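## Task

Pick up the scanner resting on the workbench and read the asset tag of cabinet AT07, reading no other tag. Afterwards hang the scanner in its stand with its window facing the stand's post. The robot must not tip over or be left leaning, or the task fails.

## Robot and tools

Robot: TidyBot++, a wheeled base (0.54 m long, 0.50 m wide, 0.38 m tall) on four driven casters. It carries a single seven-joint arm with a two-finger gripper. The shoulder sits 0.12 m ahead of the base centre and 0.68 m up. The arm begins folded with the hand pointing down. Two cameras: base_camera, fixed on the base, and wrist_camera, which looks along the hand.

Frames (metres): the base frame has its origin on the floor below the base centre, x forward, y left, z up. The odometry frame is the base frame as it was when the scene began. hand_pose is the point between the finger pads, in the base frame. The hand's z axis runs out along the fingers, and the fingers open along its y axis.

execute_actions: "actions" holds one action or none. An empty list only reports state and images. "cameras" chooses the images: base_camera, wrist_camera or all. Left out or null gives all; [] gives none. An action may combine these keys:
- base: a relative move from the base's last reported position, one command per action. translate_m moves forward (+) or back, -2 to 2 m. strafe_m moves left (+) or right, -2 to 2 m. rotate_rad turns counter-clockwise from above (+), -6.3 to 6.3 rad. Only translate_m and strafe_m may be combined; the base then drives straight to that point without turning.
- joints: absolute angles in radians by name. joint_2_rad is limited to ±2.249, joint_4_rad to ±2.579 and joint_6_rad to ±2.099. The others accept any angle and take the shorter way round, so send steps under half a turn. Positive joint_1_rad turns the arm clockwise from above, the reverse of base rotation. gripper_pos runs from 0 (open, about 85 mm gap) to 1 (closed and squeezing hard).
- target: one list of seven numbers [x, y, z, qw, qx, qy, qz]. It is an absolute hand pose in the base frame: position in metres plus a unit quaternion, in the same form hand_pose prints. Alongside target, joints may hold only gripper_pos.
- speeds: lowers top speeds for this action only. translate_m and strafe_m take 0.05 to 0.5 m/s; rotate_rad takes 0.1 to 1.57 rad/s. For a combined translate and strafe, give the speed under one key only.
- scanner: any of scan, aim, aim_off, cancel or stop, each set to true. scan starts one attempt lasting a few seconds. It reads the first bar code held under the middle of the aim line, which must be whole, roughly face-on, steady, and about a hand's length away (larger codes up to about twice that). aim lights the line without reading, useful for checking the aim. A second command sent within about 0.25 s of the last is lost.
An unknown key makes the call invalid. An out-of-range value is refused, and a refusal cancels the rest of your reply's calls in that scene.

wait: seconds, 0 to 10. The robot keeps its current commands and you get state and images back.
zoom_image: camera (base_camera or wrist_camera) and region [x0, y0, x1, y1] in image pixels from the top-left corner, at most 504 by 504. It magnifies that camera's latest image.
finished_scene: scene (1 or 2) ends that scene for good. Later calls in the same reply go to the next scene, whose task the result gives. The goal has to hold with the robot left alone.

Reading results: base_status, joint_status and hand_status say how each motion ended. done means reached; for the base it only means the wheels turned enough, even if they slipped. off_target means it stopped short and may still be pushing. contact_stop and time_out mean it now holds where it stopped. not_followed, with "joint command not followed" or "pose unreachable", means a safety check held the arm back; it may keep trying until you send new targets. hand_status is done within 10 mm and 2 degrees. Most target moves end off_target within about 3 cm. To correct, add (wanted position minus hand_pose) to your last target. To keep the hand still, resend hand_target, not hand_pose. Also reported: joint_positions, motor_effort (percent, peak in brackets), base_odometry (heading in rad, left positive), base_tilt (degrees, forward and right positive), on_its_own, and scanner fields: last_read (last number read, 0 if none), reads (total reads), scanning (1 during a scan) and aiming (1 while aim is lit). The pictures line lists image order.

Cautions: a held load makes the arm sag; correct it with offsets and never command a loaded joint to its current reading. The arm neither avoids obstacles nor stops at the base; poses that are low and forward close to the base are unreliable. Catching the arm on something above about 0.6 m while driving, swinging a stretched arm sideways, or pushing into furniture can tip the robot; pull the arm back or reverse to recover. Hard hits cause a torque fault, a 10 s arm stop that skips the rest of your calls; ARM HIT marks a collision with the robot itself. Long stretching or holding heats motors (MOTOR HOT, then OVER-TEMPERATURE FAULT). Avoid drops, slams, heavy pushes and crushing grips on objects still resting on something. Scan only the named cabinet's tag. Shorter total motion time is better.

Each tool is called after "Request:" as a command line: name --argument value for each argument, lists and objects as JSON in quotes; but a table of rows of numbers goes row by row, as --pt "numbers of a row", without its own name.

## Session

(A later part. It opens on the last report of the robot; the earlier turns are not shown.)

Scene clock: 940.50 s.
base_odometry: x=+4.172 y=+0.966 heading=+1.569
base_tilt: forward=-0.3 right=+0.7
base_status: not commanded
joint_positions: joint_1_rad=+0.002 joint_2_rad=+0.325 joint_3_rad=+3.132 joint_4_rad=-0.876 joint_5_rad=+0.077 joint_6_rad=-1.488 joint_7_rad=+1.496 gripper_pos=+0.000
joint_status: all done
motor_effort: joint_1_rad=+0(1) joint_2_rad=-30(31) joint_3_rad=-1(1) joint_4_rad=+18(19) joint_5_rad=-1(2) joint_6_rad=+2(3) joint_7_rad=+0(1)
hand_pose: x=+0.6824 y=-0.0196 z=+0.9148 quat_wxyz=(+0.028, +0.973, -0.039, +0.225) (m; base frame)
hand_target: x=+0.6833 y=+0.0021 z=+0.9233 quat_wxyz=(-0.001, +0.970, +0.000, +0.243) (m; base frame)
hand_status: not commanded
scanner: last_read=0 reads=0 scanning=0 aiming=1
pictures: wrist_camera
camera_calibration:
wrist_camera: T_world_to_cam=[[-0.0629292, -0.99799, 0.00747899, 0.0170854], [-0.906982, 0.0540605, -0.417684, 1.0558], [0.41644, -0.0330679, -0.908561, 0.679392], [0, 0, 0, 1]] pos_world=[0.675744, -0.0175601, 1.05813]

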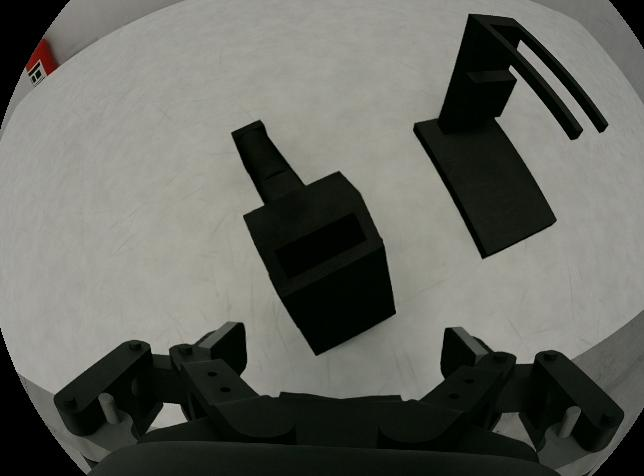

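Request:
execute_actions --actions '[{"base": {"strafe_m": 0.115}, "joints": {"joint_1_rad": 0.0, "joint_2_rad": 0.35, "joint_3_rad": 3.14, "joint_4_rad": -0.75, "joint_5_rad": -0.1, "joint_6_rad": -1.97, "joint_7_rad": 2.07}, "scanner": {"aim_off": true}}]' --cameras '["wrist_camera"]'

Scene clock: 1071.73 s.
base_odometry: x=+4.057 y=+0.966 heading=+1.569
base_tilt: forward=-0.3 right=+0.7
base_status: done
joint_positions: joint_1_rad=-0.004 joint_2_rad=+0.350 joint_3_rad=+3.132 joint_4_rad=-0.759 joint_5_rad=-0.021 joint_6_rad=-1.929 joint_7_rad=+1.993 gripper_pos=+0.000
joint_status: all done
motor_effort: joint_1_rad=+0(4) joint_2_rad=-28(32) joint_3_rad=-1(3) joint_4_rad=+16(20) joint_5_rad=-2(2) joint_6_rad=+0(3) joint_7_rad=-1(1)
hand_pose: x=+0.5764 y=+0.0128 z=+0.9076 quat_wxyz=(-0.001, +0.974, +0.220, +0.053) (m; base frame)
hand_target: x=+0.5650 y=+0.0305 z=+0.9105 quat_wxyz=(-0.035, +0.962, +0.268, +0.046) (m; base frame)
hand_status: not commanded
scanner: last_read=0 reads=0 scanning=0 aiming=0
pictures: wrist_camera
camera_calibration:
wrist_camera: T_world_to_cam=[[0.441104, -0.897355, -0.0134607, -0.230021], [-0.895187, -0.438874, -0.0776471, 0.64575], [0.0637695, 0.0463003, -0.99689, 1.00051], [0, 0, 0, 1]] pos_world=[0.615729, 0.0306683, 1.04444]

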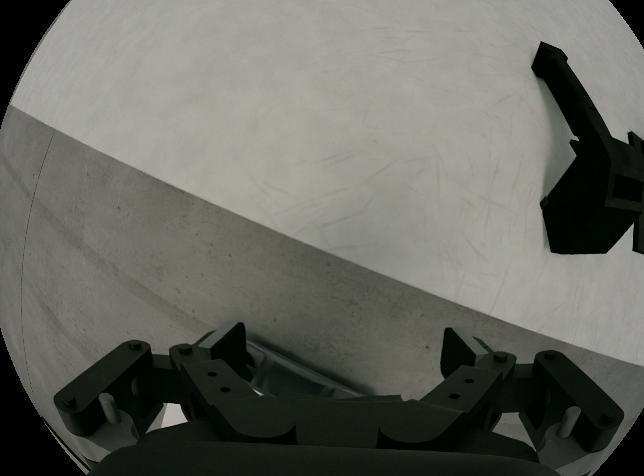

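Request:
zoom_image --camera "wrist_camera" --region '[514, 30, 644, 270]'

Scaled by 2.100.

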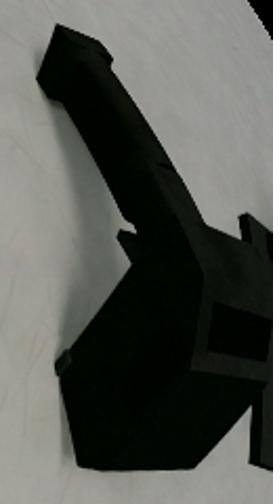

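Request:
execute_actions --actions '[{"base": {"translate_m": 0.234}}]' --cameras '["wrist_camera"]'

Scene clock: 1097.63 s.
base_odometry: x=+4.057 y=+1.200 heading=+1.570
base_tilt: forward=-0.3 right=+0.7
base_status: done
joint_positions: joint_1_rad=-0.004 joint_2_rad=+0.366 joint_3_rad=+3.132 joint_4_rad=-0.759 joint_5_rad=-0.022 joint_6_rad=-1.936 joint_7_rad=+1.996 gripper_pos=+0.000
joint_status: not commanded
motor_effort: joint_1_rad=+0(1) joint_2_rad=-29(32) joint_3_rad=-1(1) joint_4_rad=+16(17) joint_5_rad=-1(2) joint_6_rad=-1(1) joint_7_rad=-1(1)
hand_pose: x=+0.5782 y=+0.0130 z=+0.9002 quat_wxyz=(-0.003, +0.974, +0.221, +0.042) (m; base frame)
hand_target: x=+0.5650 y=+0.0305 z=+0.9105 quat_wxyz=(-0.035, +0.962, +0.268, +0.046) (m; base frame)
hand_status: not commanded
scanner: last_read=0 reads=0 scanning=0 aiming=0
pictures: wrist_camera
camera_calibration:
wrist_camera: T_world_to_cam=[[0.443486, -0.895971, -0.0235779, -0.223022], [-0.895304, -0.44162, -0.0583299, 0.629588], [0.0418495, 0.0469778, -0.998019, 1.0067], [0, 0, 0, 1]] pos_world=[0.620451, 0.0309249, 1.03617]

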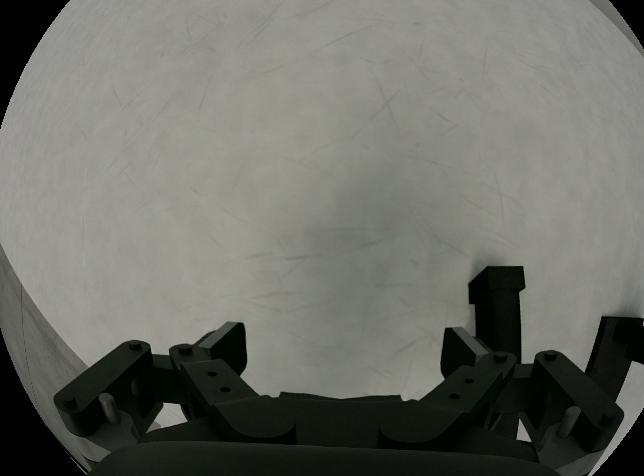

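Request:
zoom_image --camera "wrist_camera" --region '[430, 240, 590, 400]'

Scaled by 3.150.

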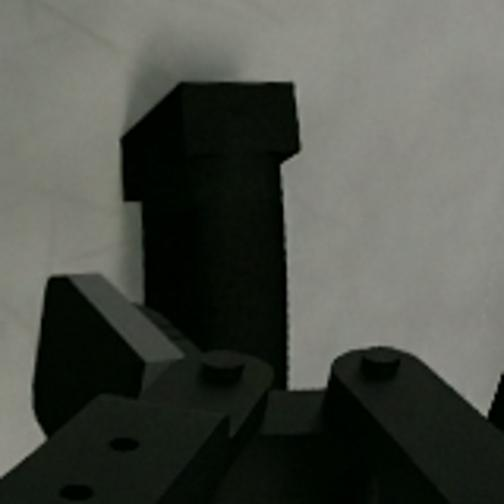

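Request:
execute_actions --actions '[{"base": {"translate_m": 0.0225, "strafe_m": -0.1005}, "speeds": {"strafe_m": 0.25}}]' --cameras '["wrist_camera"]'

Request:
zoom_image --camera "wrist_camera" --region '[220, 220, 470, 420]'

Scene clock: 1180.57 s.
base_odometry: x=+4.158 y=+1.223 heading=+1.570
base_tilt: forward=-0.3 right=+0.7
base_status: done
joint_positions: joint_1_rad=+0.005 joint_2_rad=+0.365 joint_3_rad=+3.132 joint_4_rad=-0.758 joint_5_rad=-0.025 joint_6_rad=-1.936 joint_7_rad=+1.996 gripper_pos=+0.000
joint_status: not commanded
motor_effort: joint_1_rad=+0(4) joint_2_rad=-29(31) joint_3_rad=-1(2) joint_4_rad=+16(16) joint_5_rad=-2(2) joint_6_rad=-1(1) joint_7_rad=-1(1)
hand_pose: x=+0.5781 y=+0.0096 z=+0.9007 quat_wxyz=(-0.004, +0.975, +0.217, +0.043) (m; base frame)
hand_target: x=+0.5650 y=+0.0305 z=+0.9105 quat_wxyz=(-0.035, +0.962, +0.268, +0.046) (m; base frame)
hand_status: not commanded
scanner: last_read=0 reads=0 scanning=0 aiming=0
pictures: wrist_camera
camera_calibration:
wrist_camera: T_world_to_cam=[[0.436599, -0.899305, -0.0251502, -0.220549], [-0.898619, -0.434583, -0.0601781, 0.631549], [0.0431886, 0.0488742, -0.997871, 1.0064], [0, 0, 0, 1]] pos_world=[0.620349, 0.026933, 1.03672]

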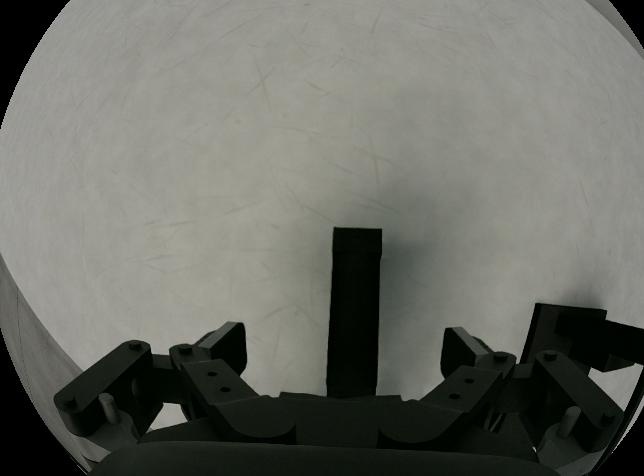

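Scaled by 2.016.

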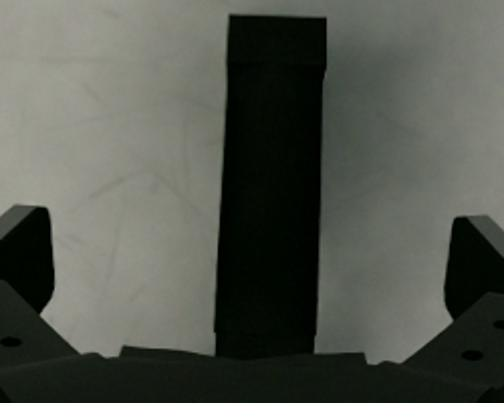

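Request:
execute_actions --actions '[{"base": {"translate_m": 0.0028, "strafe_m": -0.0061}, "joints": {"joint_1_rad": 0.0, "joint_2_rad": 0.335, "joint_3_rad": 3.14, "joint_4_rad": -0.98, "joint_5_rad": -0.1, "joint_6_rad": -1.755, "joint_7_rad": 1.875}}]' --cameras '["wrist_camera"]'

Request:
zoom_image --camera "wrist_camera" --region '[220, 180, 470, 420]'

Scene clock: 1246.93 s.
base_odometry: x=+4.164 y=+1.226 heading=+1.570
base_tilt: forward=-0.3 right=+0.7
base_status: done
joint_positions: joint_1_rad=+0.003 joint_2_rad=+0.358 joint_3_rad=+3.132 joint_4_rad=-0.958 joint_5_rad=-0.025 joint_6_rad=-1.794 joint_7_rad=+1.944 gripper_pos=+0.000
joint_status: all done
motor_effort: joint_1_rad=+0(4) joint_2_rad=-30(31) joint_3_rad=-1(2) joint_4_rad=+17(18) joint_5_rad=-1(2) joint_6_rad=-1(2) joint_7_rad=+0(1)
hand_pose: x=+0.5803 y=+0.0111 z=+0.8441 quat_wxyz=(-0.011, +0.981, +0.191, +0.018) (m; base frame)
hand_target: x=+0.5833 y=+0.0325 z=+0.8498 quat_wxyz=(-0.043, +0.985, +0.163, +0.043) (m; base frame)
hand_status: not commanded
scanner: last_read=0 reads=0 scanning=0 aiming=0
pictures: wrist_camera
camera_calibration:
wrist_camera: T_world_to_cam=[[0.386105, -0.921054, -0.0508208, -0.170398], [-0.922433, -0.385886, -0.0144402, 0.605445], [-0.00631088, 0.0524542, -0.998603, 0.979012], [0, 0, 0, 1]] pos_world=[0.630452, 0.025334, 0.977727]

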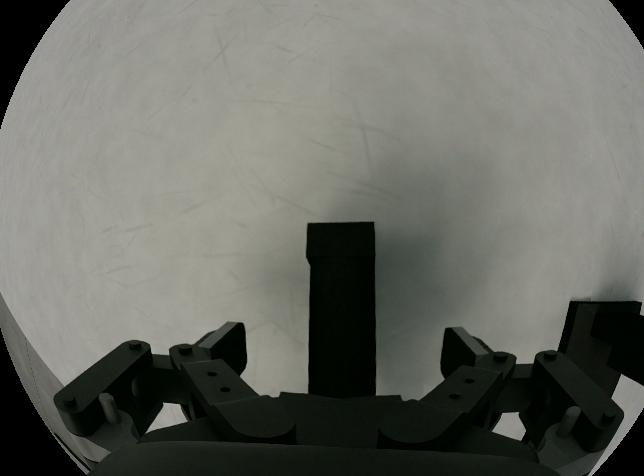

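Scaled by 2.016.

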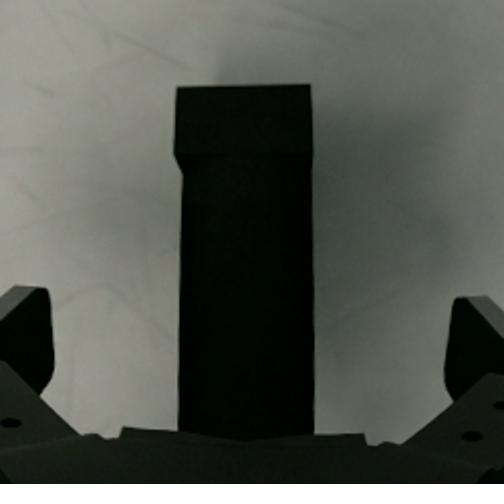

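Request:
execute_actions --actions '[{"joints": {"joint_1_rad": 0.0, "joint_2_rad": 0.343, "joint_3_rad": 3.14, "joint_4_rad": -0.995, "joint_5_rad": -0.1, "joint_6_rad": -1.755, "joint_7_rad": 1.875, "gripper_pos": 0.84}}]' --cameras '["wrist_camera"]'

Scene clock: 1278.57 s.
base_odometry: x=+4.164 y=+1.226 heading=+1.570
base_tilt: forward=-0.3 right=+0.7
base_status: not commanded
joint_positions: joint_1_rad=+0.003 joint_2_rad=+0.355 joint_3_rad=+3.132 joint_4_rad=-0.976 joint_5_rad=-0.025 joint_6_rad=-1.789 joint_7_rad=+1.944 gripper_pos=+0.705
joint_status: gripper_pos off_target (ended at +0.705, target +0.840); the others done
motor_effort: joint_1_rad=+1(1) joint_2_rad=-30(31) joint_3_rad=-1(1) joint_4_rad=+17(18) joint_5_rad=-1(2) joint_6_rad=-1(2) joint_7_rad=+0(1)
hand_pose: x=+0.5771 y=+0.0111 z=+0.8398 quat_wxyz=(-0.012, +0.981, +0.191, +0.013) (m; base frame)
hand_target: x=+0.5811 y=+0.0325 z=+0.8412 quat_wxyz=(-0.045, +0.985, +0.162, +0.031) (m; base frame)
hand_status: not commanded
scanner: last_read=0 reads=0 scanning=0 aiming=0
pictures: wrist_camera
camera_calibration:
wrist_camera: T_world_to_cam=[[0.385484, -0.921077, -0.0549453, -0.165527], [-0.92256, -0.385825, -0.0046831, 0.594344], [-0.0168858, 0.0524956, -0.998478, 0.98073], [0, 0, 0, 1]] pos_world=[0.628687, 0.0253658, 0.972927]

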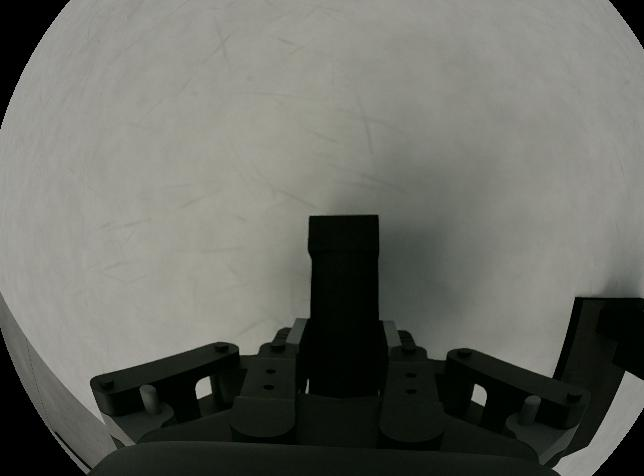

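Request:
zoom_image --camera "wrist_camera" --region '[260, 190, 430, 400]'

Scaled by 2.400.

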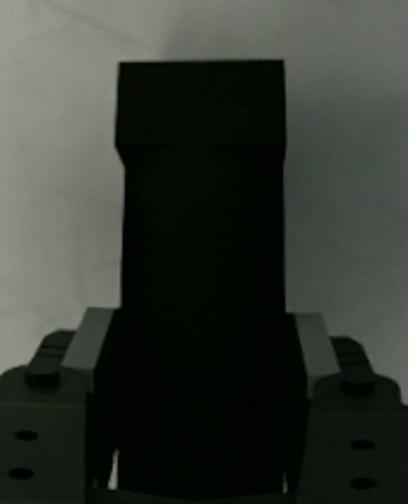

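Request:
execute_actions --actions '[{"joints": {"joint_1_rad": 0.0, "joint_2_rad": 0.335, "joint_3_rad": 3.14, "joint_4_rad": -0.75, "joint_5_rad": 0.0, "joint_6_rad": -1.97, "joint_7_rad": 1.875}}]' --cameras '["wrist_camera"]'

Request:
zoom_image --camera "wrist_camera" --region '[260, 190, 430, 400]'

Scene clock: 1348.27 s.
base_odometry: x=+4.164 y=+1.226 heading=+1.570
base_tilt: forward=-0.3 right=+0.7
base_status: not commanded
joint_positions: joint_1_rad=+0.003 joint_2_rad=+0.355 joint_3_rad=+3.132 joint_4_rad=-0.764 joint_5_rad=-0.025 joint_6_rad=-1.929 joint_7_rad=+1.944 gripper_pos=+0.705
joint_status: all done
motor_effort: joint_1_rad=+0(1) joint_2_rad=-31(34) joint_3_rad=-1(1) joint_4_rad=+17(19) joint_5_rad=-1(2) joint_6_rad=-1(2) joint_7_rad=+0(2)
hand_pose: x=+0.5769 y=+0.0106 z=+0.9040 quat_wxyz=(-0.005, +0.980, +0.193, +0.049) (m; base frame)
hand_target: x=+0.5622 y=+0.0019 z=+0.9158 quat_wxyz=(+0.006, +0.987, +0.152, +0.043) (m; base frame)
hand_status: not commanded
scanner: last_read=0 reads=0 scanning=0 aiming=0
pictures: wrist_camera
camera_calibration:
wrist_camera: T_world_to_cam=[[0.391312, -0.919898, -0.0257637, -0.192138], [-0.918553, -0.388729, -0.0717669, 0.652587], [0.0560031, 0.0517486, -0.997089, 1.00162], [0, 0, 0, 1]] pos_world=[0.618528, 0.0251005, 1.04058]

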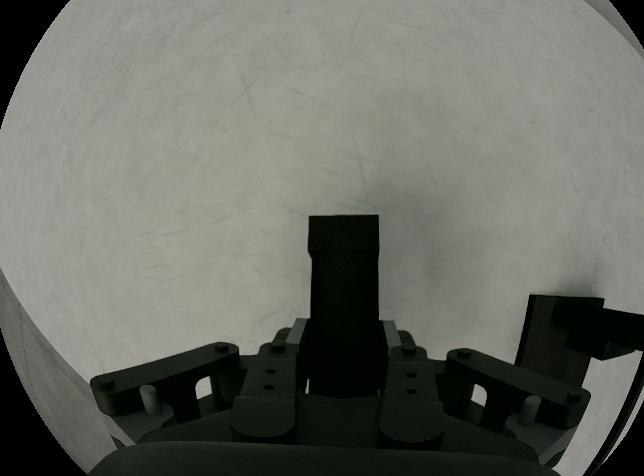

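Scaled by 2.400.

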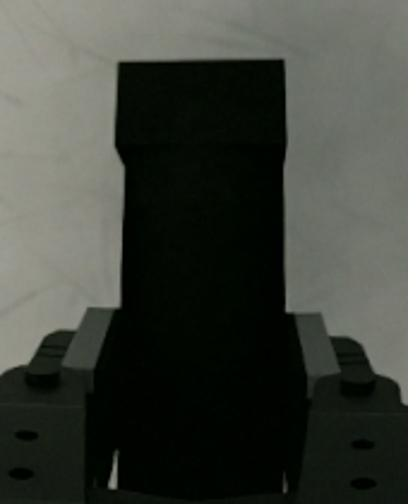

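Request:
execute_actions --actions '[{"base": {"translate_m": -0.5}, "joints": {"joint_1_rad": 0.0, "joint_2_rad": -0.30, "joint_3_rad": 3.14, "joint_4_rad": -2.0, "joint_5_rad": 0.0, "joint_6_rad": 0.13, "joint_7_rad": 1.5}}]' --cameras '["wrist_camera"]'

Request:
execute_actions --actions '[{"base": {"rotate_rad": 1.57}}]' --cameras '["wrist_camera"]'

Scene clock: 1378.57 s.
base_odometry: x=+4.163 y=+0.726 heading=+1.570
base_tilt: forward=-0.3 right=+0.7
base_status: done
joint_positions: joint_1_rad=+0.003 joint_2_rad=-0.272 joint_3_rad=+3.132 joint_4_rad=-1.987 joint_5_rad=-0.025 joint_6_rad=+0.083 joint_7_rad=+1.575 gripper_pos=+0.705
joint_status: all done
motor_effort: joint_1_rad=+0(2) joint_2_rad=-14(36) joint_3_rad=+0(2) joint_4_rad=+25(27) joint_5_rad=-1(3) joint_6_rad=+9(10) joint_7_rad=-1(2)
hand_pose: x=+0.6276 y=+0.0047 z=+1.0233 quat_wxyz=(-0.008, +0.728, -0.005, +0.685) (m; base frame)
hand_target: x=+0.6177 y=+0.0023 z=+1.0435 quat_wxyz=(-0.025, +0.706, -0.024, +0.707) (m; base frame)
hand_status: not commanded
scanner: last_read=0 reads=0 scanning=0 aiming=0
pictures: wrist_camera
camera_calibration:
wrist_camera: T_world_to_cam=[[0.0403659, -0.999138, -0.00971898, -0.0101201], [-0.0853594, 0.00624309, -0.996331, 1.12679], [0.995532, 0.0410474, -0.0850338, -0.404887], [0, 0, 0, 1]] pos_world=[0.499668, -0.000526526, 1.08813]

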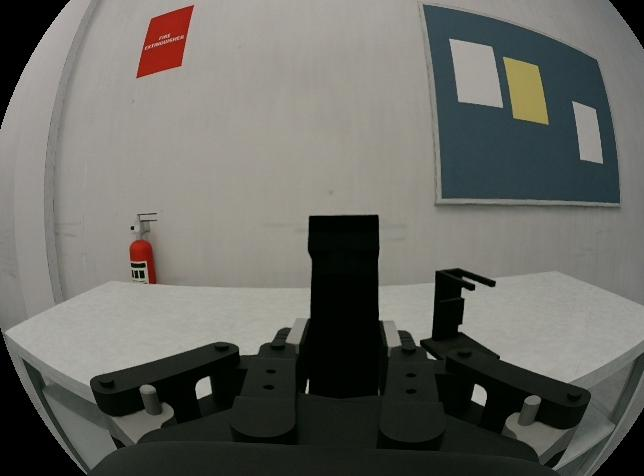

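Scene clock: 1380.90 s.
base_odometry: x=+4.163 y=+0.726 heading=+3.139
base_tilt: forward=-0.3 right=+0.7
base_status: done
joint_positions: joint_1_rad=-0.004 joint_2_rad=-0.273 joint_3_rad=+3.133 joint_4_rad=-1.987 joint_5_rad=-0.025 joint_6_rad=+0.087 joint_7_rad=+1.574 gripper_pos=+0.705
joint_status: not commanded
motor_effort: joint_1_rad=+0(2) joint_2_rad=-14(17) joint_3_rad=+0(3) joint_4_rad=+25(26) joint_5_rad=-2(2) joint_6_rad=+9(10) joint_7_rad=-1(1)
hand_pose: x=+0.6274 y=+0.0073 z=+1.0243 quat_wxyz=(-0.010, +0.727, -0.004, +0.687) (m; base frame)
hand_target: x=+0.6177 y=+0.0023 z=+1.0435 quat_wxyz=(-0.025, +0.706, -0.024, +0.707) (m; base frame)
hand_status: not commanded
scanner: last_read=0 reads=0 scanning=0 aiming=0
pictures: wrist_camera
camera_calibration:
wrist_camera: T_world_to_cam=[[0.0455488, -0.998902, -0.0110028, -0.00947157], [-0.082083, 0.00723458, -0.996599, 1.12599], [0.995584, 0.046297, -0.0816633, -0.408216], [0, 0, 0, 1]] pos_world=[0.499269, 0.00129195, 1.08872]

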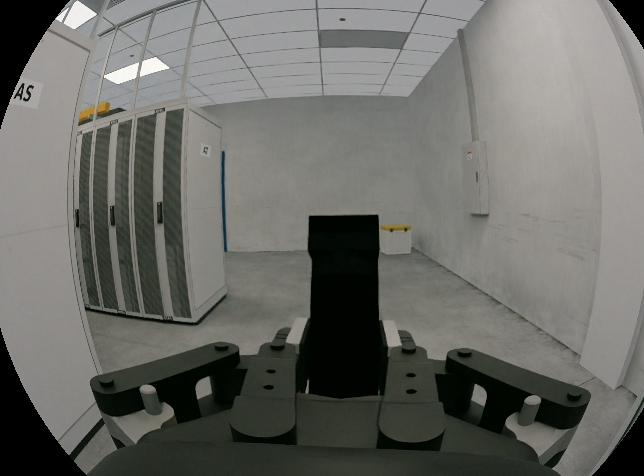

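Request:
zoom_image --camera "wrist_camera" --region '[60, 90, 250, 340]'

Scaled by 2.016.

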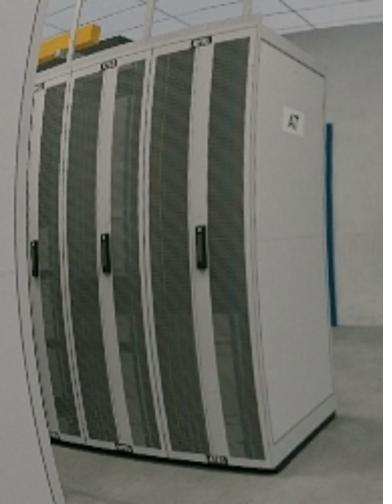

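Request:
execute_actions --actions '[{"base": {"translate_m": 2.0, "strafe_m": 0.7}}]' --cameras '["wrist_camera"]'

Request:
zoom_image --camera "wrist_camera" --region '[0, 60, 340, 360]'

Scene clock: 1407.03 s.
base_odometry: x=+2.163 y=+0.028 heading=+3.140
base_tilt: forward=-0.3 right=+0.7
base_status: done
joint_positions: joint_1_rad=-0.004 joint_2_rad=-0.281 joint_3_rad=+3.133 joint_4_rad=-1.989 joint_5_rad=-0.025 joint_6_rad=+0.090 joint_7_rad=+1.574 gripper_pos=+0.705
joint_status: not commanded
motor_effort: joint_1_rad=+0(1) joint_2_rad=-14(17) joint_3_rad=+0(1) joint_4_rad=+25(26) joint_5_rad=-1(2) joint_6_rad=+9(10) joint_7_rad=+0(1)
hand_pose: x=+0.6246 y=+0.0072 z=+1.0279 quat_wxyz=(-0.010, +0.724, -0.004, +0.690) (m; base frame)
hand_target: x=+0.6177 y=+0.0023 z=+1.0435 quat_wxyz=(-0.025, +0.706, -0.024, +0.707) (m; base frame)
hand_status: not commanded
scanner: last_read=0 reads=0 scanning=0 aiming=0
pictures: wrist_camera
camera_calibration:
wrist_camera: T_world_to_cam=[[0.0455416, -0.998905, -0.0107148, -0.00964722], [-0.0735525, 0.00734383, -0.997264, 1.12465], [0.996251, 0.0462051, -0.0731375, -0.41439], [0, 0, 0, 1]] pos_world=[0.495997, 0.00125106, 1.09116]

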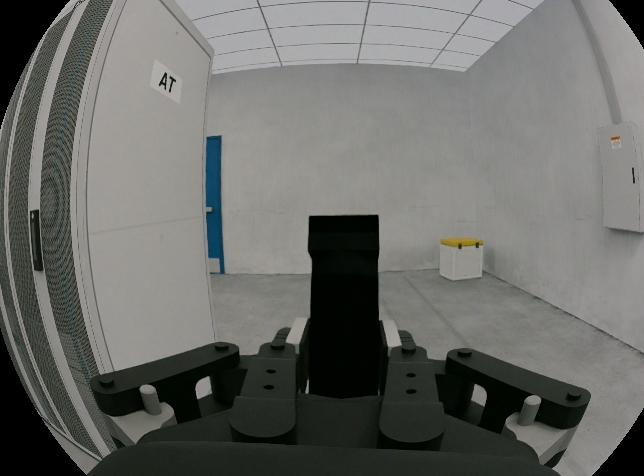

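Scaled by 1.482.

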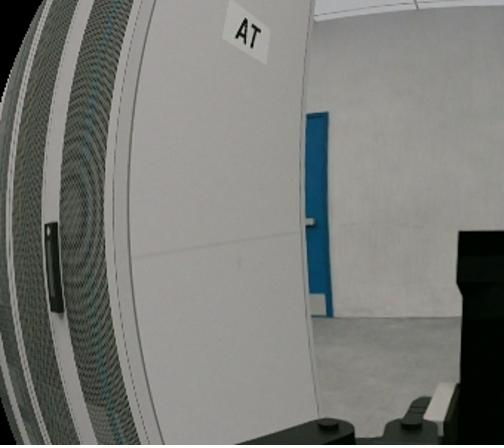

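Request:
execute_actions --actions '[{"base": {"strafe_m": 2.0}}]' --cameras '["wrist_camera"]'

Request:
zoom_image --camera "wrist_camera" --region '[120, 30, 560, 345]'

Scene clock: 1425.60 s.
base_odometry: x=+2.158 y=-1.973 heading=+3.140
base_tilt: forward=-0.3 right=+0.7
base_status: done
joint_positions: joint_1_rad=-0.003 joint_2_rad=-0.281 joint_3_rad=+3.134 joint_4_rad=-1.989 joint_5_rad=-0.025 joint_6_rad=+0.090 joint_7_rad=+1.574 gripper_pos=+0.705
joint_status: not commanded
motor_effort: joint_1_rad=+0(2) joint_2_rad=-13(15) joint_3_rad=+0(3) joint_4_rad=+25(26) joint_5_rad=-1(2) joint_6_rad=+9(10) joint_7_rad=-1(1)
hand_pose: x=+0.6246 y=+0.0068 z=+1.0279 quat_wxyz=(-0.010, +0.724, -0.004, +0.690) (m; base frame)
hand_target: x=+0.6177 y=+0.0023 z=+1.0435 quat_wxyz=(-0.025, +0.706, -0.024, +0.707) (m; base frame)
hand_status: not commanded
scanner: last_read=0 reads=0 scanning=0 aiming=0
pictures: wrist_camera
camera_calibration:
wrist_camera: T_world_to_cam=[[0.0446918, -0.998941, -0.0109699, -0.00930011], [-0.0733529, 0.00766983, -0.997277, 1.12456], [0.996304, 0.0453748, -0.0729325, -0.414583], [0, 0, 0, 1]] pos_world=[0.495956, 0.000896161, 1.09116]

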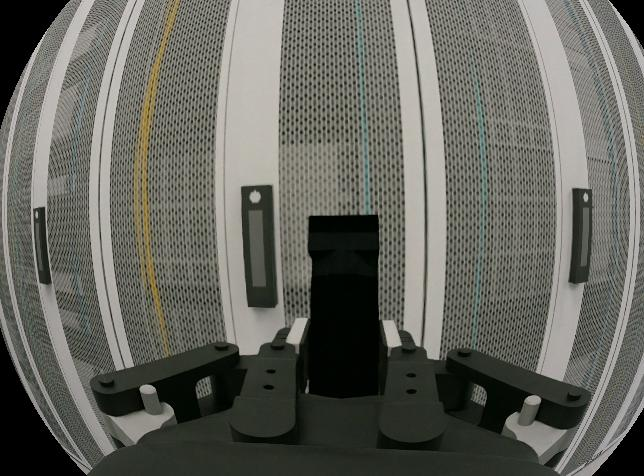

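Scaled by 1.145.

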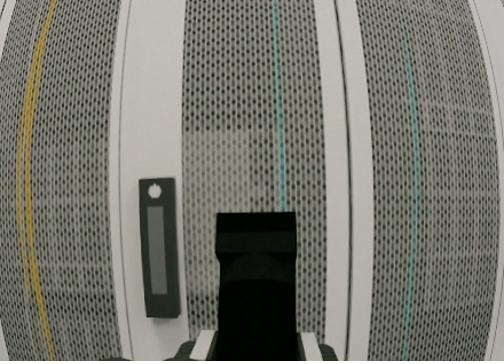

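Request:
execute_actions --actions '[{"base": {"strafe_m": 2.0}}]' --cameras '["base_camera", "wrist_camera"]'

Scene clock: 1448.93 s.
base_odometry: x=+2.153 y=-3.973 heading=+3.139
base_tilt: forward=-0.3 right=+0.7
base_status: done
joint_positions: joint_1_rad=-0.003 joint_2_rad=-0.281 joint_3_rad=+3.134 joint_4_rad=-1.989 joint_5_rad=-0.025 joint_6_rad=+0.090 joint_7_rad=+1.574 gripper_pos=+0.705
joint_status: not commanded
motor_effort: joint_1_rad=+0(2) joint_2_rad=-14(16) joint_3_rad=+0(2) joint_4_rad=+25(26) joint_5_rad=-1(2) joint_6_rad=+9(10) joint_7_rad=+0(1)
hand_pose: x=+0.6246 y=+0.0064 z=+1.0280 quat_wxyz=(-0.010, +0.724, -0.005, +0.690) (m; base frame)
hand_target: x=+0.6177 y=+0.0023 z=+1.0435 quat_wxyz=(-0.025, +0.706, -0.024, +0.707) (m; base frame)
hand_status: not commanded
scanner: last_read=0 reads=0 scanning=0 aiming=0
pictures: base_camera, wrist_camera
camera_calibration:
wrist_camera: T_world_to_cam=[[0.0439681, -0.998971, -0.0111168, -0.0090814], [-0.073139, 0.00787897, -0.997291, 1.12453], [0.996352, 0.044662, -0.0727173, -0.414763], [0, 0, 0, 1]] pos_world=[0.495896, 0.000591969, 1.09122]

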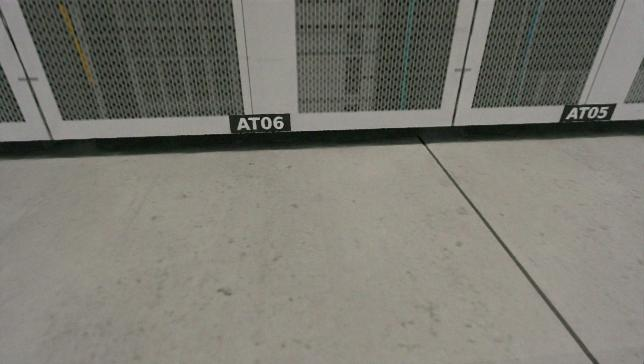

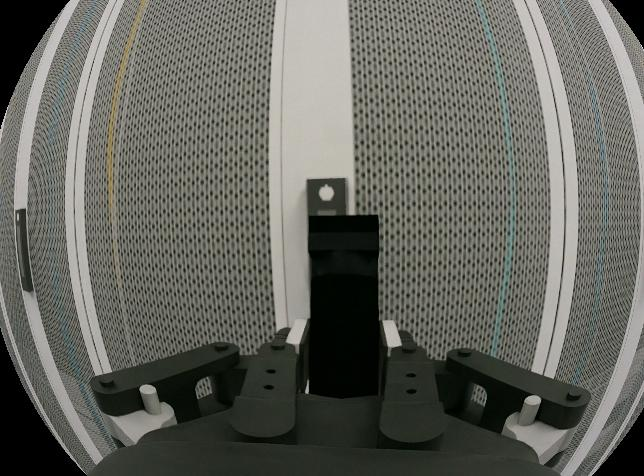

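Request:
execute_actions --actions '[{"base": {"strafe_m": 0.72, "translate_m": -0.1}, "joints": {"joint_6_rad": -0.55}}]' --cameras '["base_camera", "wrist_camera"]'

Scene clock: 1522.57 s.
base_odometry: x=+2.250 y=-4.693 heading=+3.139
base_tilt: forward=-0.3 right=+0.7
base_status: done
joint_positions: joint_1_rad=-0.002 joint_2_rad=-0.283 joint_3_rad=+3.134 joint_4_rad=-2.000 joint_5_rad=-0.025 joint_6_rad=-0.523 joint_7_rad=+1.574 gripper_pos=+0.705
joint_status: all done
motor_effort: joint_1_rad=+0(2) joint_2_rad=-12(15) joint_3_rad=+0(2) joint_4_rad=+24(26) joint_5_rad=-2(3) joint_6_rad=+7(9) joint_7_rad=+0(1)
hand_pose: x=+0.5567 y=+0.0097 z=+0.8469 quat_wxyz=(-0.011, +0.900, -0.001, +0.436) (m; base frame)
hand_target: x=+0.5486 y=+0.0021 z=+0.8477 quat_wxyz=(-0.015, +0.902, -0.031, +0.431) (m; base frame)
hand_status: not commanded
scanner: last_read=0 reads=0 scanning=0 aiming=0
pictures: base_camera, wrist_camera
camera_calibration:
wrist_camera: T_world_to_cam=[[0.0429502, -0.998454, -0.035271, 0.0161912], [-0.639932, -0.000382477, -0.768431, 1.06072], [0.76723, 0.0555753, -0.63896, 0.246553], [0, 0, 0, 1]] pos_world=[0.488931, 0.00286964, 0.973199]

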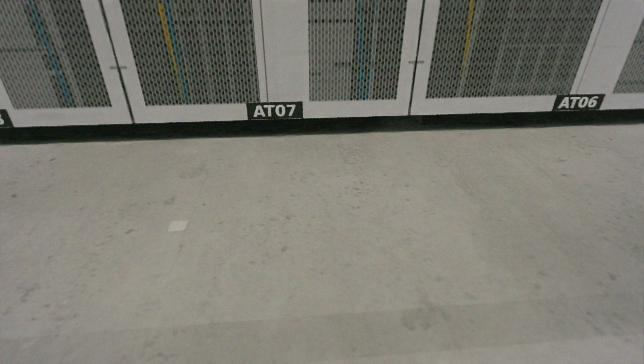

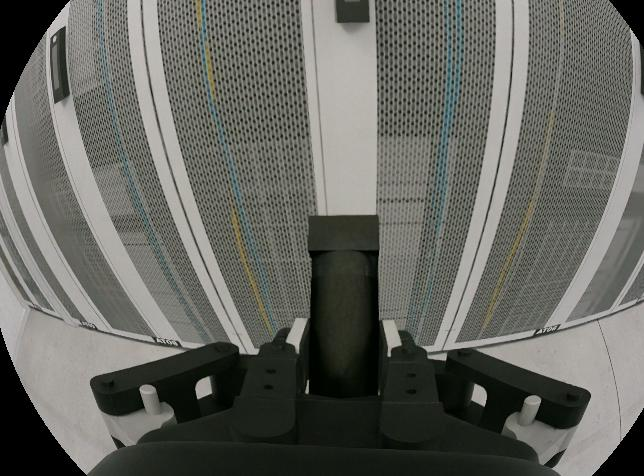

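Request:
execute_actions --actions '[{"joints": {"joint_6_rad": 0.85}}]' --cameras '["wrist_camera"]'

Scene clock: 1531.33 s.
base_odometry: x=+2.250 y=-4.693 heading=+3.139
base_tilt: forward=-0.3 right=+0.6
base_status: not commanded
joint_positions: joint_1_rad=-0.002 joint_2_rad=-0.288 joint_3_rad=+3.134 joint_4_rad=-2.002 joint_5_rad=-0.025 joint_6_rad=+0.808 joint_7_rad=+1.574 gripper_pos=+0.705
joint_status: all done
motor_effort: joint_1_rad=+0(1) joint_2_rad=-13(14) joint_3_rad=+0(0) joint_4_rad=+24(27) joint_5_rad=-1(2) joint_6_rad=+7(10) joint_7_rad=+0(1)
hand_pose: x=+0.5554 y=+0.0008 z=+1.2324 quat_wxyz=(-0.006, +0.438, -0.009, +0.899) (m; base frame)
hand_target: x=+0.5402 y=+0.0023 z=+1.2487 quat_wxyz=(-0.033, +0.412, -0.014, +0.910) (m; base frame)
hand_status: not commanded
scanner: last_read=0 reads=0 scanning=0 aiming=0
pictures: wrist_camera
camera_calibration:
wrist_camera: T_world_to_cam=[[0.0261577, -0.999603, 0.010436, -0.0260463], [0.59704, 0.00724849, -0.802179, 0.710706], [0.801785, 0.0272139, 0.596992, -1.04807], [0, 0, 0, 1]] pos_world=[0.416687, -0.00266552, 1.19607]

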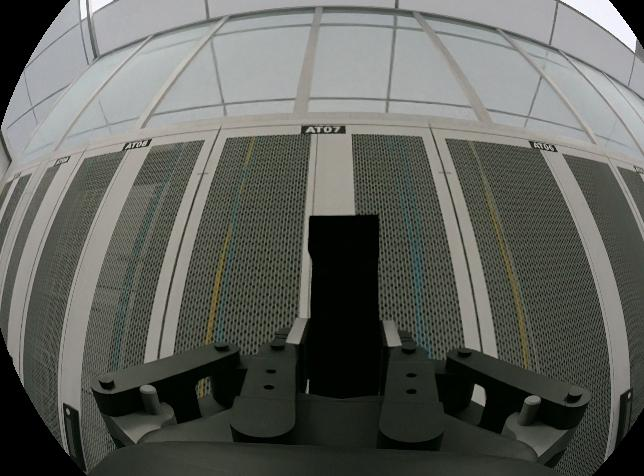

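Request:
zoom_image --camera "wrist_camera" --region '[170, 100, 470, 350]'

Request:
zoom_image --camera "wrist_camera" --region '[420, 120, 644, 400]'

Scaled by 1.680.

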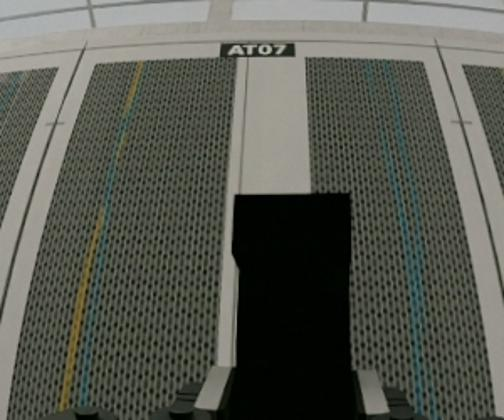

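Scaled by 1.800.

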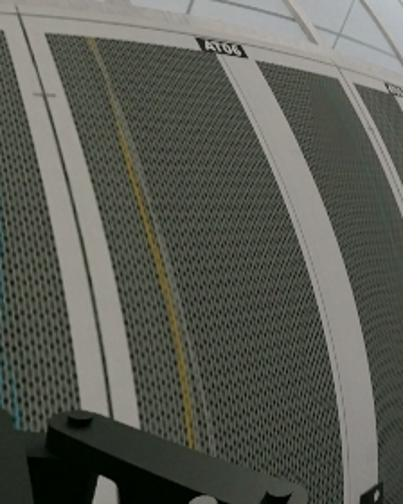

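Request:
execute_actions --actions '[{"joints": {"joint_1_rad": 0.35, "joint_6_rad": 0.25}}]' --cameras '["wrist_camera"]'

Request:
zoom_image --camera "wrist_camera" --region '[60, 40, 320, 380]'

Scene clock: 1566.53 s.
base_odometry: x=+2.250 y=-4.693 heading=+3.139
base_tilt: forward=-0.3 right=+0.7
base_status: not commanded
joint_positions: joint_1_rad=+0.340 joint_2_rad=-0.287 joint_3_rad=+3.134 joint_4_rad=-2.002 joint_5_rad=-0.025 joint_6_rad=+0.282 joint_7_rad=+1.574 gripper_pos=+0.705
joint_status: all done
motor_effort: joint_1_rad=+0(2) joint_2_rad=-14(15) joint_3_rad=+0(1) joint_4_rad=+25(26) joint_5_rad=-1(2) joint_6_rad=+9(10) joint_7_rad=+0(1)
hand_pose: x=+0.5919 y=-0.1634 z=+1.0829 quat_wxyz=(+0.120, +0.646, -0.118, +0.745) (m; base frame)
hand_target: x=+0.5861 y=-0.1681 z=+1.0808 quat_wxyz=(+0.104, +0.649, -0.138, +0.741) (m; base frame)
hand_status: not commanded
scanner: last_read=0 reads=0 scanning=0 aiming=0
pictures: wrist_camera
camera_calibration:
wrist_camera: T_world_to_cam=[[-0.297093, -0.954838, -0.00447157, 0.0252167], [0.108883, -0.0292251, -0.993625, 1.06046], [0.94862, -0.295686, 0.112648, -0.598738], [0, 0, 0, 1]] pos_world=[0.460002, -0.121969, 1.12126]

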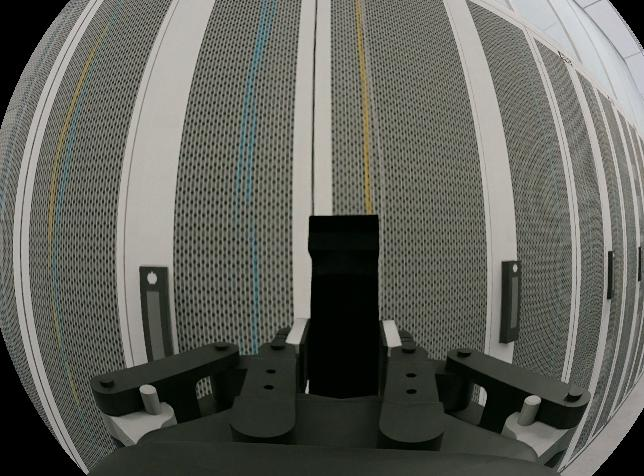

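Scaled by 1.482.

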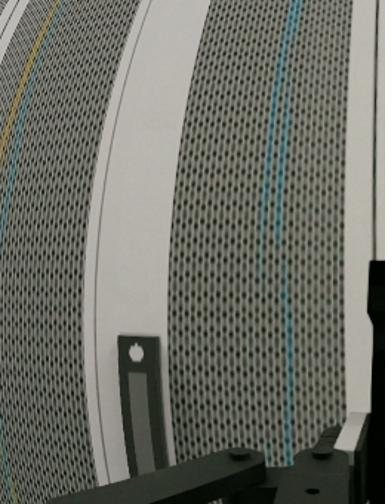

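Request:
execute_actions --actions '[]' --cameras '["all"]'

Scene clock: 1630.47 s.
base_odometry: x=+2.250 y=-4.693 heading=+3.139
base_tilt: forward=-0.3 right=+0.7
base_status: not commanded
joint_positions: joint_1_rad=+0.340 joint_2_rad=-0.287 joint_3_rad=+3.134 joint_4_rad=-2.002 joint_5_rad=-0.025 joint_6_rad=+0.280 joint_7_rad=+1.574 gripper_pos=+0.705
joint_status: all done
motor_effort: joint_1_rad=+0(2) joint_2_rad=-13(15) joint_3_rad=+0(1) joint_4_rad=+25(26) joint_5_rad=-1(2) joint_6_rad=+9(10) joint_7_rad=+0(1)
hand_pose: x=+0.5920 y=-0.1634 z=+1.0821 quat_wxyz=(+0.120, +0.647, -0.118, +0.744) (m; base frame)
hand_target: x=+0.5861 y=-0.1681 z=+1.0808 quat_wxyz=(+0.104, +0.649, -0.138, +0.741) (m; base frame)
hand_status: not commanded
scanner: last_read=0 reads=0 scanning=0 aiming=0
pictures: base_camera, wrist_camera
camera_calibration:
wrist_camera: T_world_to_cam=[[-0.297046, -0.954852, -0.00456487, 0.0252987], [0.106412, -0.0283523, -0.993918, 1.06156], [0.948915, -0.295725, 0.11003, -0.596107], [0, 0, 0, 1]] pos_world=[0.460207, -0.12203, 1.12081]

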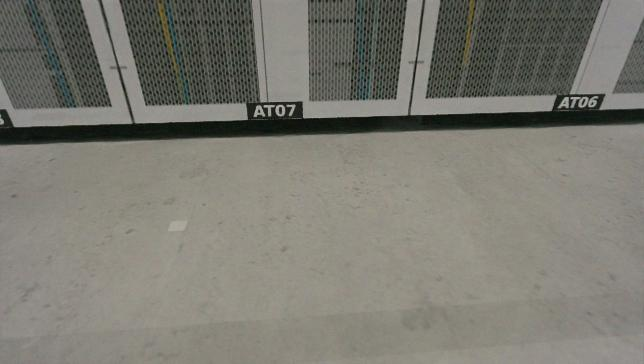

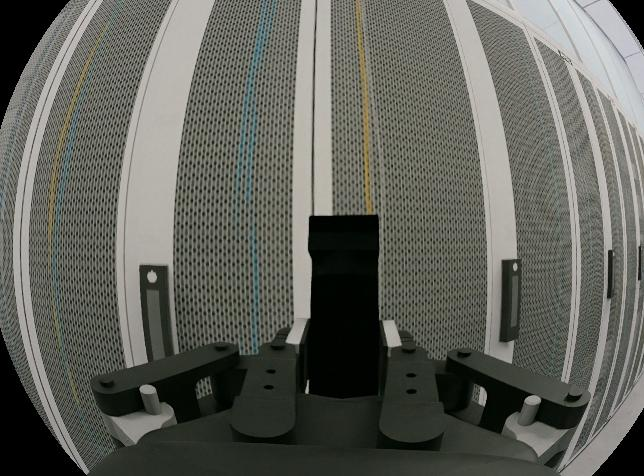

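Request:
execute_actions --actions '[{"joints": {"joint_1_rad": 0.30, "joint_6_rad": -0.45}}]' --cameras '["wrist_camera"]'

Scene clock: 1652.43 s.
base_odometry: x=+2.250 y=-4.693 heading=+3.139
base_tilt: forward=-0.3 right=+0.7
base_status: not commanded
joint_positions: joint_1_rad=+0.309 joint_2_rad=-0.286 joint_3_rad=+3.134 joint_4_rad=-2.004 joint_5_rad=-0.025 joint_6_rad=-0.419 joint_7_rad=+1.574 gripper_pos=+0.705
joint_status: all done
motor_effort: joint_1_rad=+0(1) joint_2_rad=-13(15) joint_3_rad=+0(1) joint_4_rad=+24(27) joint_5_rad=-2(2) joint_6_rad=+7(10) joint_7_rad=+0(1)
hand_pose: x=+0.5548 y=-0.1306 z=+0.8728 quat_wxyz=(+0.064, +0.865, -0.138, +0.478) (m; base frame)
hand_target: x=+0.5475 y=-0.1303 z=+0.8729 quat_wxyz=(+0.054, +0.865, -0.161, +0.473) (m; base frame)
hand_status: not commanded
scanner: last_read=0 reads=0 scanning=0 aiming=0
pictures: wrist_camera
camera_calibration:
wrist_camera: T_world_to_cam=[[-0.264038, -0.964004, -0.0313093, 0.0484453], [-0.529722, 0.172064, -0.830535, 1.09494], [0.806027, -0.202708, -0.556085, 0.144708], [0, 0, 0, 1]] pos_world=[0.476167, -0.112365, 0.991374]

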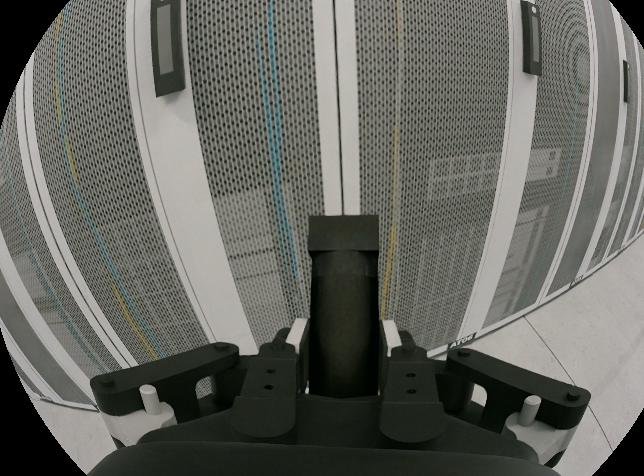

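Request:
zoom_image --camera "wrist_camera" --region '[100, 60, 300, 360]'

Scaled by 1.680.

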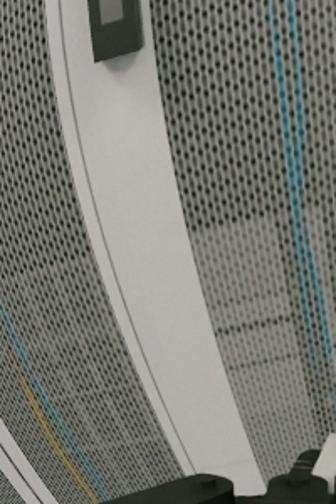

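Request:
execute_actions --actions '[{"base": {"strafe_m": -2.0}, "joints": {"joint_1_rad": 0.0, "joint_6_rad": 0.13}}]' --cameras '[]'

Request:
execute_actions --actions '[{"base": {"strafe_m": -2.0}}]' --cameras '["base_camera"]'

Scene clock: 1696.67 s.
base_odometry: x=+2.256 y=-2.693 heading=+3.139
base_tilt: forward=-0.3 right=+0.7
base_status: done
joint_positions: joint_1_rad=+0.006 joint_2_rad=-0.285 joint_3_rad=+3.134 joint_4_rad=-2.004 joint_5_rad=-0.025 joint_6_rad=+0.086 joint_7_rad=+1.574 gripper_pos=+0.705
joint_status: all done
motor_effort: joint_1_rad=+0(2) joint_2_rad=-13(15) joint_3_rad=+0(3) joint_4_rad=+25(26) joint_5_rad=-1(2) joint_6_rad=+9(9) joint_7_rad=+0(1)
hand_pose: x=+0.6222 y=+0.0016 z=+1.0202 quat_wxyz=(-0.006, +0.729, -0.008, +0.685) (m; base frame)
hand_target: x=+0.6177 y=+0.0023 z=+1.0435 quat_wxyz=(-0.025, +0.706, -0.024, +0.707) (m; base frame)
hand_status: not commanded
scanner: last_read=0 reads=0 scanning=0 aiming=0
pictures: none
No camera images: "cameras" was empty.

Scene clock: 1705.73 s.
base_odometry: x=+2.260 y=-0.860 heading=-3.109
base_tilt: forward=-0.3 right=+0.7
base_status: strafe_m time_out (by the wheels' count: -1.833 of -2.000)
joint_positions: joint_1_rad=+0.003 joint_2_rad=-0.284 joint_3_rad=+3.144 joint_4_rad=-2.004 joint_5_rad=-0.025 joint_6_rad=+0.091 joint_7_rad=+1.573 gripper_pos=+0.705
joint_status: not commanded
motor_effort: joint_1_rad=+0(6) joint_2_rad=-14(19) joint_3_rad=+0(12) joint_4_rad=+25(28) joint_5_rad=-1(2) joint_6_rad=+9(10) joint_7_rad=+0(1)
hand_pose: x=+0.6228 y=-0.0022 z=+1.0212 quat_wxyz=(-0.005, +0.727, -0.011, +0.686) (m; base frame)
hand_target: x=+0.6177 y=+0.0023 z=+1.0435 quat_wxyz=(-0.025, +0.706, -0.024, +0.707) (m; base frame)
hand_status: not commanded
scanner: last_read=0 reads=0 scanning=0 aiming=0
pictures: base_camera

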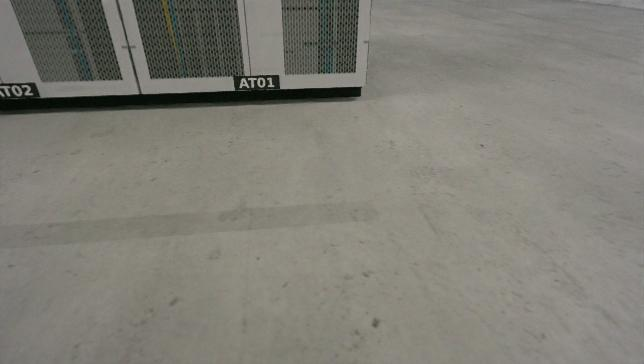

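Request:
execute_actions --actions '[{"joints": {"joint_1_rad": 1.3, "joint_6_rad": -0.40}}]' --cameras '["base_camera", "wrist_camera"]'

Scene clock: 1731.97 s.
base_odometry: x=+2.260 y=-0.860 heading=-3.109
base_tilt: forward=-0.3 right=+0.7
base_status: not commanded
joint_positions: joint_1_rad=+1.289 joint_2_rad=-0.284 joint_3_rad=+3.144 joint_4_rad=-2.004 joint_5_rad=-0.025 joint_6_rad=-0.364 joint_7_rad=+1.573 gripper_pos=+0.705
joint_status: all done
motor_effort: joint_1_rad=+0(2) joint_2_rad=-13(14) joint_3_rad=+0(1) joint_4_rad=+24(26) joint_5_rad=-1(2) joint_6_rad=+7(10) joint_7_rad=+0(1)
hand_pose: x=+0.2508 y=-0.4452 z=+0.8865 quat_wxyz=(+0.296, +0.685, -0.525, +0.409) (m; base frame)
hand_target: x=+0.2431 y=-0.4389 z=+0.8861 quat_wxyz=(+0.287, +0.672, -0.548, +0.407) (m; base frame)
hand_status: not commanded
scanner: last_read=0 reads=0 scanning=0 aiming=0
pictures: base_camera, wrist_camera
camera_calibration:
wrist_camera: T_world_to_cam=[[-0.950582, -0.308781, -0.0323755, 0.130162], [-0.131542, 0.495004, -0.858876, 1.06847], [0.281231, -0.812173, -0.511159, 0.154074], [0, 0, 0, 1]] pos_world=[0.220948, -0.363572, 1.00066]

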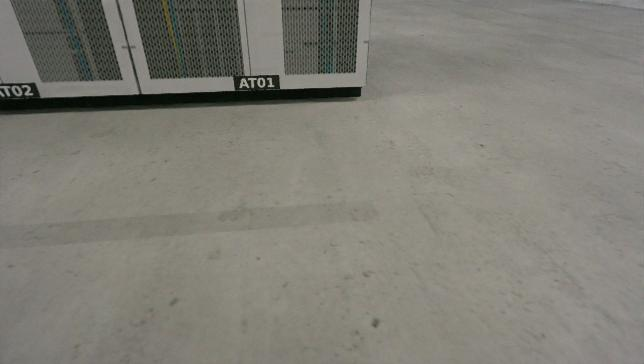

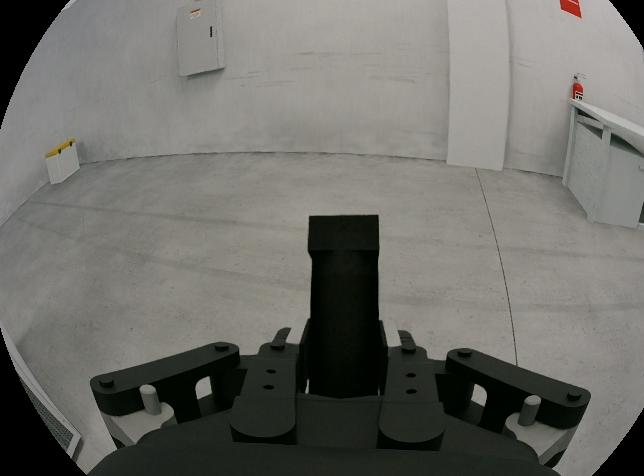

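Request:
execute_actions --actions '[{"joints": {"joint_1_rad": 1.9, "joint_6_rad": -0.9}}]' --cameras '["wrist_camera"]'

Scene clock: 1832.87 s.
base_odometry: x=+2.260 y=-0.860 heading=-3.109
base_tilt: forward=-0.3 right=+0.7
base_status: not commanded
joint_positions: joint_1_rad=+1.889 joint_2_rad=-0.284 joint_3_rad=+3.144 joint_4_rad=-2.004 joint_5_rad=-0.025 joint_6_rad=-0.861 joint_7_rad=+1.573 gripper_pos=+0.705
joint_status: all done
motor_effort: joint_1_rad=+0(1) joint_2_rad=-10(13) joint_3_rad=+0(1) joint_4_rad=+22(25) joint_5_rad=-1(2) joint_6_rad=+4(8) joint_7_rad=+0(1)
hand_pose: x=+0.0130 y=-0.3426 z=+0.7755 quat_wxyz=(+0.218, +0.559, -0.782, +0.171) (m; base frame)
hand_target: x=+0.0084 y=-0.3298 z=+0.7765 quat_wxyz=(+0.212, +0.533, -0.803, +0.163) (m; base frame)
hand_status: not commanded
scanner: last_read=0 reads=0 scanning=0 aiming=0
pictures: wrist_camera
camera_calibration:
wrist_camera: T_world_to_cam=[[-0.956113, 0.288688, -0.0500691, 0.150705], [0.272952, 0.815478, -0.510386, 0.725363], [-0.106512, -0.501653, -0.858487, 0.628372], [0, 0, 0, 1]] pos_world=[0.0130304, -0.319799, 0.91721]

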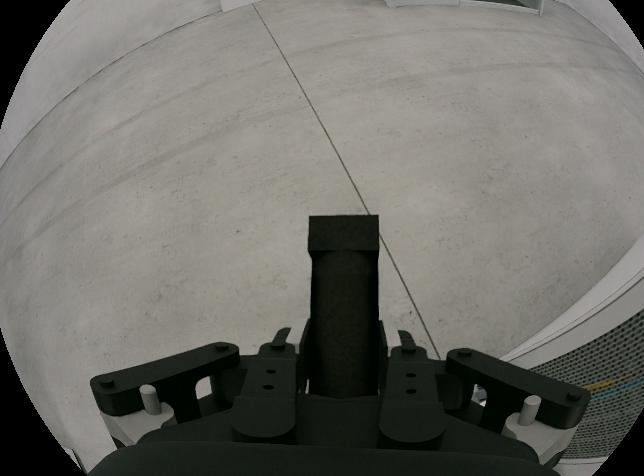

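Request:
zoom_image --camera "wrist_camera" --region '[380, 200, 644, 476]'

Scaled by 1.826.

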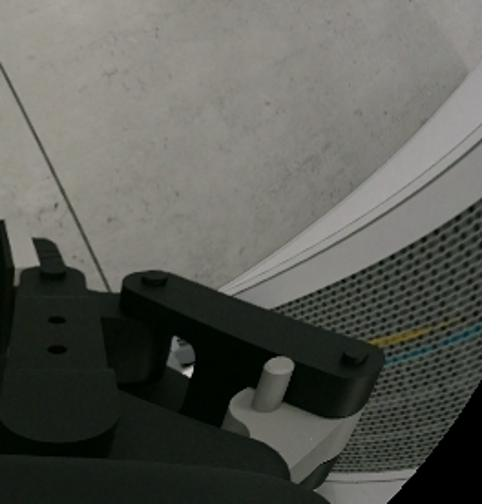

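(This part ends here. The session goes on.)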